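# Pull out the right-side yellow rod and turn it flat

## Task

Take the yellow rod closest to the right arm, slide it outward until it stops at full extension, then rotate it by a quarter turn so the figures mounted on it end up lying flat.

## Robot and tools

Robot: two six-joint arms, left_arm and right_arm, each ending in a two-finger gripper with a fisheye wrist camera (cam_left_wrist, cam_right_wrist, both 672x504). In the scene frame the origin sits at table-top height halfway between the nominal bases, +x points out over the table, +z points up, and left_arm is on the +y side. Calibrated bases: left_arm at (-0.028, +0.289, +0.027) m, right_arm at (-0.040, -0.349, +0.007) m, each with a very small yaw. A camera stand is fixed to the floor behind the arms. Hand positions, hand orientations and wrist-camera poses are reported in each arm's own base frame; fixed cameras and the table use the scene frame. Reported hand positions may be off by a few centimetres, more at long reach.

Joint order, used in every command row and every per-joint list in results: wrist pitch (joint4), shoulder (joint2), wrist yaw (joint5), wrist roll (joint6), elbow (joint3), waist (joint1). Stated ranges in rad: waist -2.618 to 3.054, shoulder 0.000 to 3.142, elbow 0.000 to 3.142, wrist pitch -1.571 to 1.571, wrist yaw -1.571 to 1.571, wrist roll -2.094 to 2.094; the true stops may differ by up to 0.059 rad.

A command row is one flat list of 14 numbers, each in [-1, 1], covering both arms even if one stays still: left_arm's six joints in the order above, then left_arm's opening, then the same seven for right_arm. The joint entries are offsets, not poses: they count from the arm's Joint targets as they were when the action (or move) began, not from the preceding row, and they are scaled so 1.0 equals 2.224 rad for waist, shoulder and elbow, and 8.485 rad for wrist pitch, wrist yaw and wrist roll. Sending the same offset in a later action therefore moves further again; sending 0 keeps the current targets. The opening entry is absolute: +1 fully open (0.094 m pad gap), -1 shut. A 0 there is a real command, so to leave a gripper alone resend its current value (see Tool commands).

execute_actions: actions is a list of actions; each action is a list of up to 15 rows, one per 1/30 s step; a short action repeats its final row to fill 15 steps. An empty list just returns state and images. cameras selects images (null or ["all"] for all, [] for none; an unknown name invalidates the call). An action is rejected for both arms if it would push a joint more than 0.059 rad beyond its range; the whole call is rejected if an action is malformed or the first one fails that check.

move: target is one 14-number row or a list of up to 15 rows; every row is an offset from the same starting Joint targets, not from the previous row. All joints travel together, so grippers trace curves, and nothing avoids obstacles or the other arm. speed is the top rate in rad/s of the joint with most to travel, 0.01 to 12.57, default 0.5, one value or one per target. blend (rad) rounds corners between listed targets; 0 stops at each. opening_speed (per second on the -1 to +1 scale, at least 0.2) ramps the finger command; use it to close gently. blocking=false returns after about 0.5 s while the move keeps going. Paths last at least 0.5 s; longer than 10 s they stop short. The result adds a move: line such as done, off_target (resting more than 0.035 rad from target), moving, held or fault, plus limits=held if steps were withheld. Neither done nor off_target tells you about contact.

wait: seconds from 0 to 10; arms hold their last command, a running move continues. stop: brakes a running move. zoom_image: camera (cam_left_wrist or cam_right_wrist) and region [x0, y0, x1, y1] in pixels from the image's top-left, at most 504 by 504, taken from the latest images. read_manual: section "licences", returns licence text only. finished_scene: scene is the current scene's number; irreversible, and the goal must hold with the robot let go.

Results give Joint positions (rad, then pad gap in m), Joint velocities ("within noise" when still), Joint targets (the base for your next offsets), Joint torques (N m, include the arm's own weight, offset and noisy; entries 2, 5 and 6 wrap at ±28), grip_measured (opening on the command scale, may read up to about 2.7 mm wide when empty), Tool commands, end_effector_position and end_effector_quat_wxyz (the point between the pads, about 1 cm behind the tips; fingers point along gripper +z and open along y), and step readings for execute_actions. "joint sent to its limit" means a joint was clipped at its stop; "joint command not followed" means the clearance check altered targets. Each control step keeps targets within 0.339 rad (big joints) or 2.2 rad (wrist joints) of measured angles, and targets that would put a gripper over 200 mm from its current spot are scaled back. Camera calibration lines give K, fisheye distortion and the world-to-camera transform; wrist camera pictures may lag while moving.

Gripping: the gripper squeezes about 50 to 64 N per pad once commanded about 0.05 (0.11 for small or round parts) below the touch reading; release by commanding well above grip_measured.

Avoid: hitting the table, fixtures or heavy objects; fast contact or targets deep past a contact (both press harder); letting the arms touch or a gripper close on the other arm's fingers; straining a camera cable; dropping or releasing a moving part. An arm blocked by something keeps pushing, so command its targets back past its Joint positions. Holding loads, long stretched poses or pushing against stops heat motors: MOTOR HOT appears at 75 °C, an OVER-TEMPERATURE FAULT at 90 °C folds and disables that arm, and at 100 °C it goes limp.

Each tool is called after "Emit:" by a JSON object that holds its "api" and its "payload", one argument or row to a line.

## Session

Emit:
{"api": "execute_actions", "payload": {
  "actions": []
}}

Scene clock: 0.00 s.
left_arm: end_effector_position=(+0.4148, +0.0165, +0.1259) grip_measured=+1.000 end_effector_quat_wxyz=(+0.618, -0.002, +0.786, +0.007) | right_arm: end_effector_position=(+0.3922, -0.0470, +0.1045) grip_measured=+1.000 end_effector_quat_wxyz=(+0.587, +0.099, +0.798, -0.097)
Joint names: [wrist pitch, shoulder, wrist yaw, wrist roll, elbow, waist]
Joint positions: left_arm=[0.901 1.55 0.039 0.018 0.411 0.054 0.094] | right_arm=[0.87 1.537 0.277 0.046 0.357 0.003 0.094]
Joint velocities: within noise
Joint torques (N m): no reading
Heat: left arm: 41 °C; right arm: 39 °C.
Joint targets: left_arm=[0.889 1.548 0.039 0.019 0.413 0.054] | right_arm=[0.861 1.534 0.277 0.048 0.360 0.003]
Tool commands: left_gripper/opening=+1.0 right_gripper/opening=+1.0
camera_calibration:
cam_left_wrist: T_world_to_cam=[[-0.0177666, -0.985889, 0.166453, -0.00796993], [-0.580802, -0.125334, -0.804339, 0.378982], [0.813851, -0.110967, -0.570379, -0.140833], [0, 0, 0, 1]] pos_world=[0.334589, 0.0240143, 0.225829]
cam_right_wrist: T_world_to_cam=[[-0.259579, -0.939623, 0.222998, 0.0249194], [-0.669667, 0.00876005, -0.74261, 0.372385], [0.695819, -0.3421, -0.631508, -0.103244], [0, 0, 0, 1]] pos_world=[0.327681, -0.015167, 0.20578]

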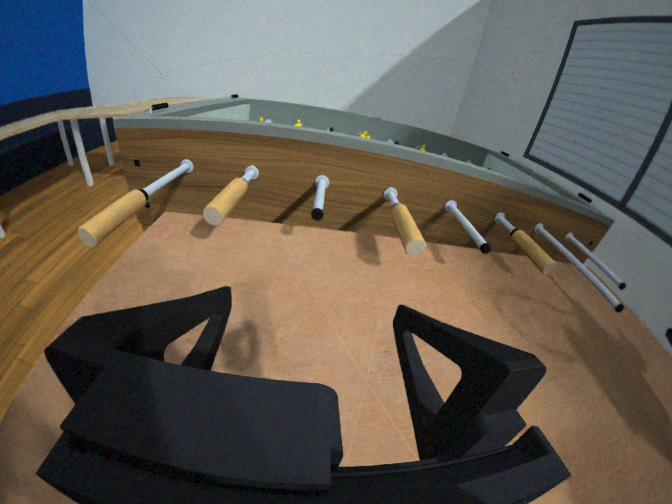

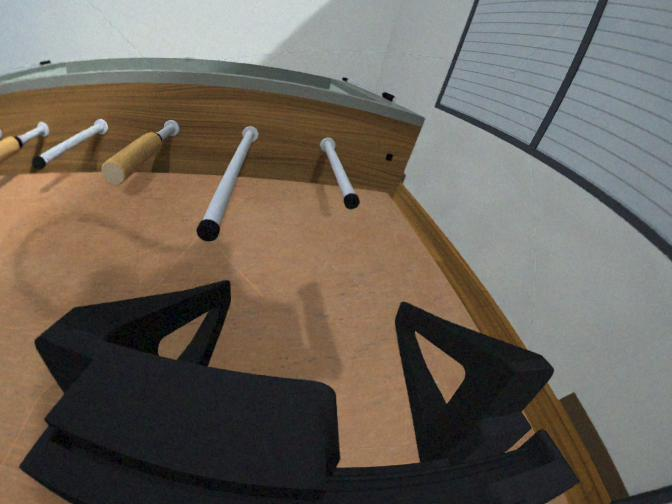

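Emit:
{"api": "move", "payload": {
  "target": [0,0,0,0,0,0,1,0.0282,0.2004,0.0363,-0.0057,0.1664,0.2414,1],
  "speed": 0.9,
  "cameras": ["cam_right_wrist"]
}}

Scene clock: 16.20 s.
left_arm: end_effector_position=(+0.4148, +0.0165, +0.1259) grip_measured=+1.000 end_effector_quat_wxyz=(+0.618, -0.002, +0.786, +0.007) | right_arm: end_effector_position=(+0.4550, +0.1605, +0.1125) grip_measured=+1.000 end_effector_quat_wxyz=(+0.656, -0.016, +0.753, -0.044)
Joint names: [wrist pitch, shoulder, wrist yaw, wrist roll, elbow, waist]
Joint positions: left_arm=[0.901 1.55 0.039 0.018 0.411 0.054 0.094] | right_arm=[1.093 1.964 0.583 0.001 0.709 0.544 0.094]
Joint velocities: within noise
Joint torques (N m): left_arm=[1.86 -6.8 0 0.01 5.65 -0.05] | right_arm=[1.76 -6.56 0.14 -0.03 6.27 -0.34]
Heat: left arm: 41 °C; right arm: 39 °C.
Joint targets: left_arm=[0.889 1.548 0.039 0.019 0.413 0.054] | right_arm=[1.100 1.980 0.585 -0.001 0.730 0.540]
move: done
camera_calibration:
cam_right_wrist: T_world_to_cam=[[-0.0560036, -0.961694, 0.268344, 0.140261], [-0.524376, -0.200383, -0.827572, 0.395651], [0.849643, -0.18706, -0.493067, -0.181364], [0, 0, 0, 1]] pos_world=[0.36942, 0.180244, 0.200367]
Images, in order (width x height): cam_right_wrist 672x504.

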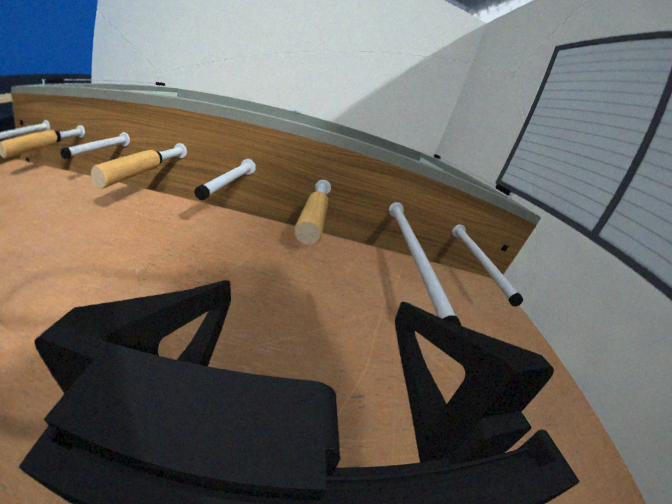

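Emit:
{"api": "move", "payload": {
  "target": [
    [0,0,0,0,0,0,1,0.0115,0.1682,-0.0032,-0.185,0.1691,-0.0301,1],
    [0,0,0,0,0,0,1,-0.0037,0.2815,-0.0145,-0.185,0.3629,-0.0733,1]
  ],
  "speed": [1.5,0.5],
  "cameras": ["cam_right_wrist"]
}}

Scene clock: 32.43 s.
left_arm: end_effector_position=(+0.4148, +0.0165, +0.1259) grip_measured=+1.000 end_effector_quat_wxyz=(+0.618, -0.002, +0.786, +0.007) | right_arm: end_effector_position=(+0.6289, +0.1651, +0.0810) grip_measured=+1.000 end_effector_quat_wxyz=(+0.484, -0.468, +0.519, -0.527)
Joint names: [wrist pitch, shoulder, wrist yaw, wrist roll, elbow, waist]
Joint positions: left_arm=[0.901 1.55 0.039 0.018 0.411 0.054 0.094] | right_arm=[1.089 2.577 0.477 -1.573 1.514 0.383 0.094]
Joint velocities: within noise
Joint torques (N m): left_arm=[1.86 -6.8 0 0.02 5.65 -0.05] | right_arm=[1.48 -10.41 -0.12 0.03 7.32 -0.51]
Heat: left arm: 41 °C; right arm: 40 °C.
Joint targets: left_arm=[0.889 1.548 0.039 0.019 0.413 0.054] | right_arm=[1.069 2.606 0.462 -1.571 1.537 0.377]
move: done
camera_calibration:
cam_right_wrist: T_world_to_cam=[[-0.0557468, 0.174489, 0.98308, -0.0827781], [-0.485453, -0.865132, 0.126026, 0.469828], [0.872484, -0.470213, 0.132935, -0.362105], [0, 0, 0, 1]] pos_world=[0.539396, 0.250641, 0.0703031]
Images, in order (width x height): cam_right_wrist 672x504.

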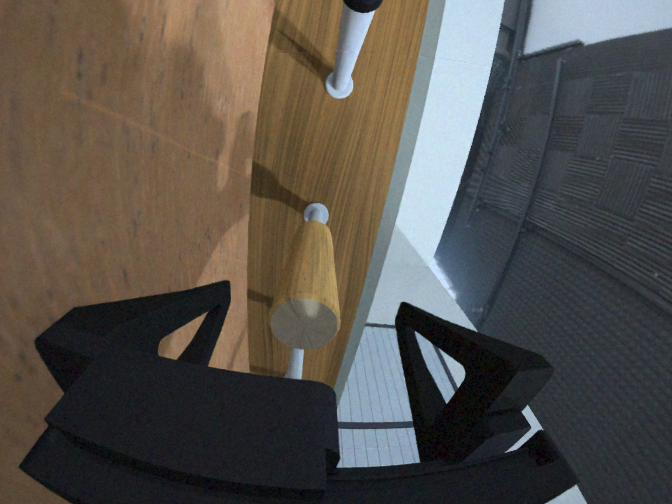

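Emit:
{"api": "move", "payload": {
  "target": [0,0,0,0,0,0,1,0,0,0,0,0,0,-0.9],
  "opening_speed": 1.5,
  "cameras": []
}}

Emit:
{"api": "move", "payload": {
  "target": [0,0,0,0,0,0,1,0,0,0,0.187,0,0,-0.9],
  "speed": 1.2,
  "cameras": ["cam_right_wrist"]
}}

Scene clock: 45.43 s.
left_arm: end_effector_position=(+0.4148, +0.0165, +0.1259) grip_measured=+1.000 end_effector_quat_wxyz=(+0.618, -0.002, +0.786, +0.007) | right_arm: end_effector_position=(+0.6289, +0.1656, +0.0755) grip_measured=-0.312 end_effector_quat_wxyz=(+0.479, -0.474, +0.520, -0.524)
Joint names: [wrist pitch, shoulder, wrist yaw, wrist roll, elbow, waist]
Joint positions: left_arm=[0.901 1.55 0.039 0.018 0.411 0.054 0.094] | right_arm=[1.076 2.581 0.474 -1.574 1.514 0.383 0.032]
Joint velocities: within noise
Joint torques (N m): left_arm=[1.86 -6.74 0 0.01 5.64 -0.05] | right_arm=[1.59 -10.73 -0.1 0.05 7.3 -0.5]
Heat: left arm: 41 °C; right arm: 41 °C.
Joint targets: left_arm=[0.889 1.548 0.039 0.019 0.413 0.054] | right_arm=[1.069 2.606 0.462 -1.570 1.537 0.377]
move: done
No camera images: "cameras" was empty.

Scene clock: 47.77 s.
left_arm: end_effector_position=(+0.4148, +0.0165, +0.1259) grip_measured=+1.000 end_effector_quat_wxyz=(+0.618, -0.002, +0.786, +0.007) | right_arm: end_effector_position=(+0.6290, +0.1670, +0.0744) grip_measured=-0.313 end_effector_quat_wxyz=(+0.708, +0.025, +0.705, -0.034)
Joint names: [wrist pitch, shoulder, wrist yaw, wrist roll, elbow, waist]
Joint positions: left_arm=[0.901 1.55 0.039 0.018 0.411 0.054 0.094] | right_arm=[1.071 2.581 0.466 -0.015 1.514 0.383 0.032]
Joint velocities: within noise
Joint torques (N m): left_arm=[1.86 -6.82 -0.01 0.01 5.65 -0.06] | right_arm=[1.64 -10.73 0 0.32 7.31 -0.51]
Heat: left arm: 41 °C; right arm: 41 °C.
Joint targets: left_arm=[0.889 1.548 0.039 0.019 0.413 0.054] | right_arm=[1.069 2.606 0.462 0.016 1.537 0.377]
move: done
camera_calibration:
cam_right_wrist: T_world_to_cam=[[-0.131465, -0.972725, 0.19111, 0.221539], [-0.406952, -0.122834, -0.905153, 0.37556], [0.90394, -0.196768, -0.379705, -0.387717], [0, 0, 0, 1]] pos_world=[0.532432, 0.185338, 0.150383]
Images, in order (width x height): cam_right_wrist 672x504.

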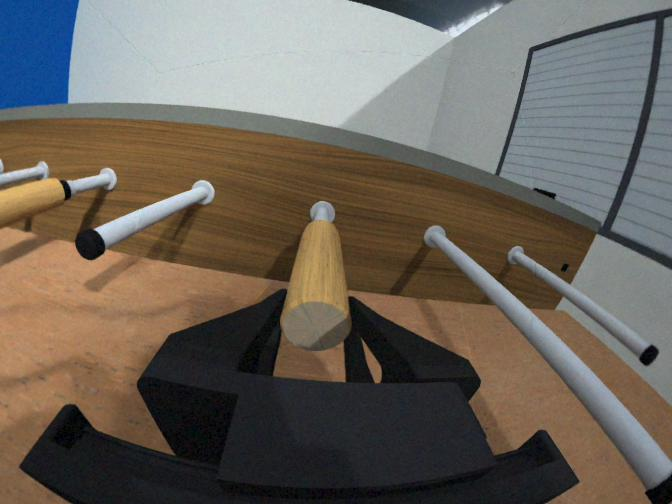

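Emit:
{"api": "move", "payload": {
  "target": [
    [0,0,0,0,0,0,1,0.0101,-0.0604,0.0058,0.0018,-0.1124,0.0219,-0.9],
    [0,0,0,0,0,0,1,0.0156,-0.1106,0.0118,0.0044,-0.2014,0.0457,-0.9],
    [0,0,0,0,0,0,1,0.0158,-0.1587,0.0182,0.0082,-0.2729,0.0711,-0.9],
    [0,0,0,0,0,0,1,0.0019,-0.2261,0.0246,0.0163,-0.3323,0.0992,-0.9]
  ],
  "speed": 0.35,
  "blend": 0.03,
  "cameras": ["cam_right_wrist"]
}}

Scene clock: 64.67 s.
left_arm: end_effector_position=(+0.4148, +0.0165, +0.1259) grip_measured=+1.000 end_effector_quat_wxyz=(+0.618, -0.002, +0.786, +0.007) | right_arm: end_effector_position=(+0.4646, +0.1784, +0.0696) grip_measured=-0.313 end_effector_quat_wxyz=(+0.639, +0.031, +0.768, -0.032)
Joint names: [wrist pitch, shoulder, wrist yaw, wrist roll, elbow, waist]
Joint positions: left_arm=[0.901 1.55 0.039 0.018 0.411 0.054 0.094] | right_arm=[1.091 2.135 0.667 0.136 0.81 0.591 0.032]
Joint velocities: within noise
Joint torques (N m): left_arm=[1.85 -6.78 0 0.01 5.61 -0.03] | right_arm=[1.56 -11.33 0.18 0.22 3.43 0.64]
Heat: left arm: 41 °C; right arm: 41 °C.
Joint targets: left_arm=[0.889 1.548 0.039 0.019 0.413 0.054] | right_arm=[1.085 2.103 0.671 0.154 0.798 0.598]
move: done
camera_calibration:
cam_right_wrist: T_world_to_cam=[[-0.102296, -0.975723, 0.193652, 0.198726], [-0.568113, -0.102498, -0.816543, 0.370947], [0.816568, -0.193545, -0.543835, -0.187172], [0, 0, 0, 1]] pos_world=[0.383907, 0.195696, 0.162619]
Images, in order (width x height): cam_right_wrist 672x504.

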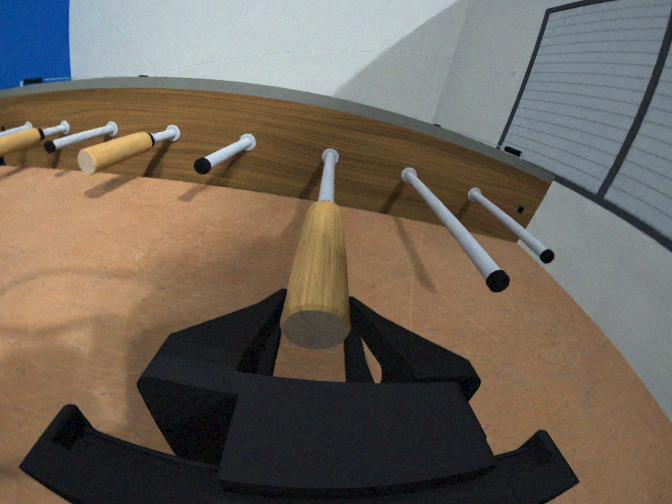

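Emit:
{"api": "move", "payload": {
  "target": [0,0,0,0,0,0,1,-0.029,-0.0773,0.004,0.0119,-0.0297,0.0244,-0.9],
  "speed": 0.25,
  "cameras": []
}}

Scene clock: 70.53 s.
left_arm: end_effector_position=(+0.4148, +0.0165, +0.1259) grip_measured=+1.000 end_effector_quat_wxyz=(+0.618, -0.002, +0.786, +0.007) | right_arm: end_effector_position=(+0.4559, +0.1787, +0.0732) grip_measured=-0.313 end_effector_quat_wxyz=(+0.600, +0.034, +0.799, -0.017)
Joint names: [wrist pitch, shoulder, wrist yaw, wrist roll, elbow, waist]
Joint positions: left_arm=[0.901 1.55 0.039 0.018 0.411 0.054 0.094] | right_arm=[0.861 2.017 0.63 0.228 0.802 0.59 0.032]
Joint velocities: within noise
Joint torques (N m): left_arm=[1.84 -6.78 -0.01 0.03 5.68 -0.06] | right_arm=[1.41 -15.49 0.98 0.24 -0.21 5.52]
Heat: left arm: 41 °C; right arm: 42 °C.
Joint targets: left_arm=[0.889 1.548 0.039 0.019 0.413 0.054] | right_arm=[0.839 1.931 0.705 0.256 0.732 0.652]
move: off_target (right_arm); right_arm: the shoulder is farthest, 0.086 rad from its target
No camera images: "cameras" was empty.

Emit:
{"api": "move", "payload": {
  "target": [0,0,0,0,0,0,1,0.02,0.052,-0.0028,-0.0083,0.02,-0.0165,-0.9],
  "speed": 0.4,
  "cameras": []
}}

Emit:
{"api": "move", "payload": {
  "target": [0,0,0,0,0,0,1,0,0,0,0,0,0,0.6],
  "opening_speed": 2,
  "cameras": ["cam_right_wrist"]
}}

Scene clock: 76.77 s.
left_arm: end_effector_position=(+0.4148, +0.0165, +0.1259) grip_measured=+1.000 end_effector_quat_wxyz=(+0.618, -0.002, +0.786, +0.007) | right_arm: end_effector_position=(+0.4591, +0.1802, +0.0730) grip_measured=-0.313 end_effector_quat_wxyz=(+0.615, +0.033, +0.788, -0.016)
Joint names: [wrist pitch, shoulder, wrist yaw, wrist roll, elbow, waist]
Joint positions: left_arm=[0.901 1.55 0.039 0.018 0.411 0.054 0.094] | right_arm=[0.944 2.055 0.637 0.203 0.802 0.591 0.032]
Joint velocities: within noise
Joint torques (N m): left_arm=[1.86 -6.79 0 0.02 5.65 -0.03] | right_arm=[2.21 -9.06 0.65 -0.18 2.81 2.18]
Heat: left arm: 41 °C; right arm: 44 °C.
Joint targets: left_arm=[0.889 1.548 0.039 0.019 0.413 0.054] | right_arm=[1.009 2.047 0.681 0.185 0.776 0.615]
move: off_target (right_arm); right_arm: the wrist pitch is farthest, 0.065 rad from its target
No camera images: "cameras" was empty.

Scene clock: 77.80 s.
left_arm: end_effector_position=(+0.4148, +0.0165, +0.1259) grip_measured=+1.000 end_effector_quat_wxyz=(+0.618, -0.002, +0.786, +0.007) | right_arm: end_effector_position=(+0.4559, +0.1828, +0.0825) grip_measured=+0.598 end_effector_quat_wxyz=(+0.632, +0.040, +0.774, -0.019)
Joint names: [wrist pitch, shoulder, wrist yaw, wrist roll, elbow, waist]
Joint positions: left_arm=[0.901 1.55 0.039 0.018 0.411 0.054 0.094] | right_arm=[1.001 2.055 0.676 0.188 0.792 0.611 0.075]
Joint velocities: within noise
Joint torques (N m): left_arm=[1.86 -6.79 0.02 0.02 5.7 -0.05] | right_arm=[1.72 -9.03 0.21 -0.02 3.43 0.42]
Heat: left arm: 41 °C; right arm: 44 °C.
Joint targets: left_arm=[0.889 1.548 0.039 0.019 0.413 0.054] | right_arm=[1.009 2.047 0.681 0.185 0.776 0.615]
move: done
camera_calibration:
cam_right_wrist: T_world_to_cam=[[-0.0971597, -0.981852, 0.162869, 0.200951], [-0.581874, -0.0767248, -0.809652, 0.377933], [0.807455, -0.173435, -0.563859, -0.17006], [0, 0, 0, 1]] pos_world=[0.37675, 0.196806, 0.177376]
Images, in order (width x height): cam_right_wrist 672x504.

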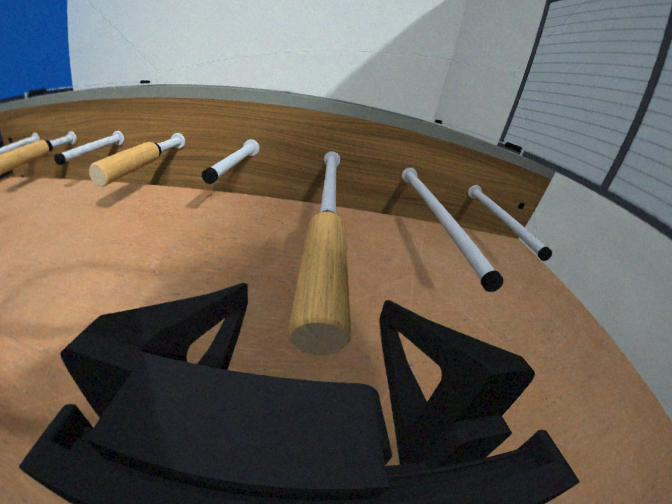

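Emit:
{"api": "finished_scene", "payload": {
  "scene": 3
}}

The scene is finished: the task was done.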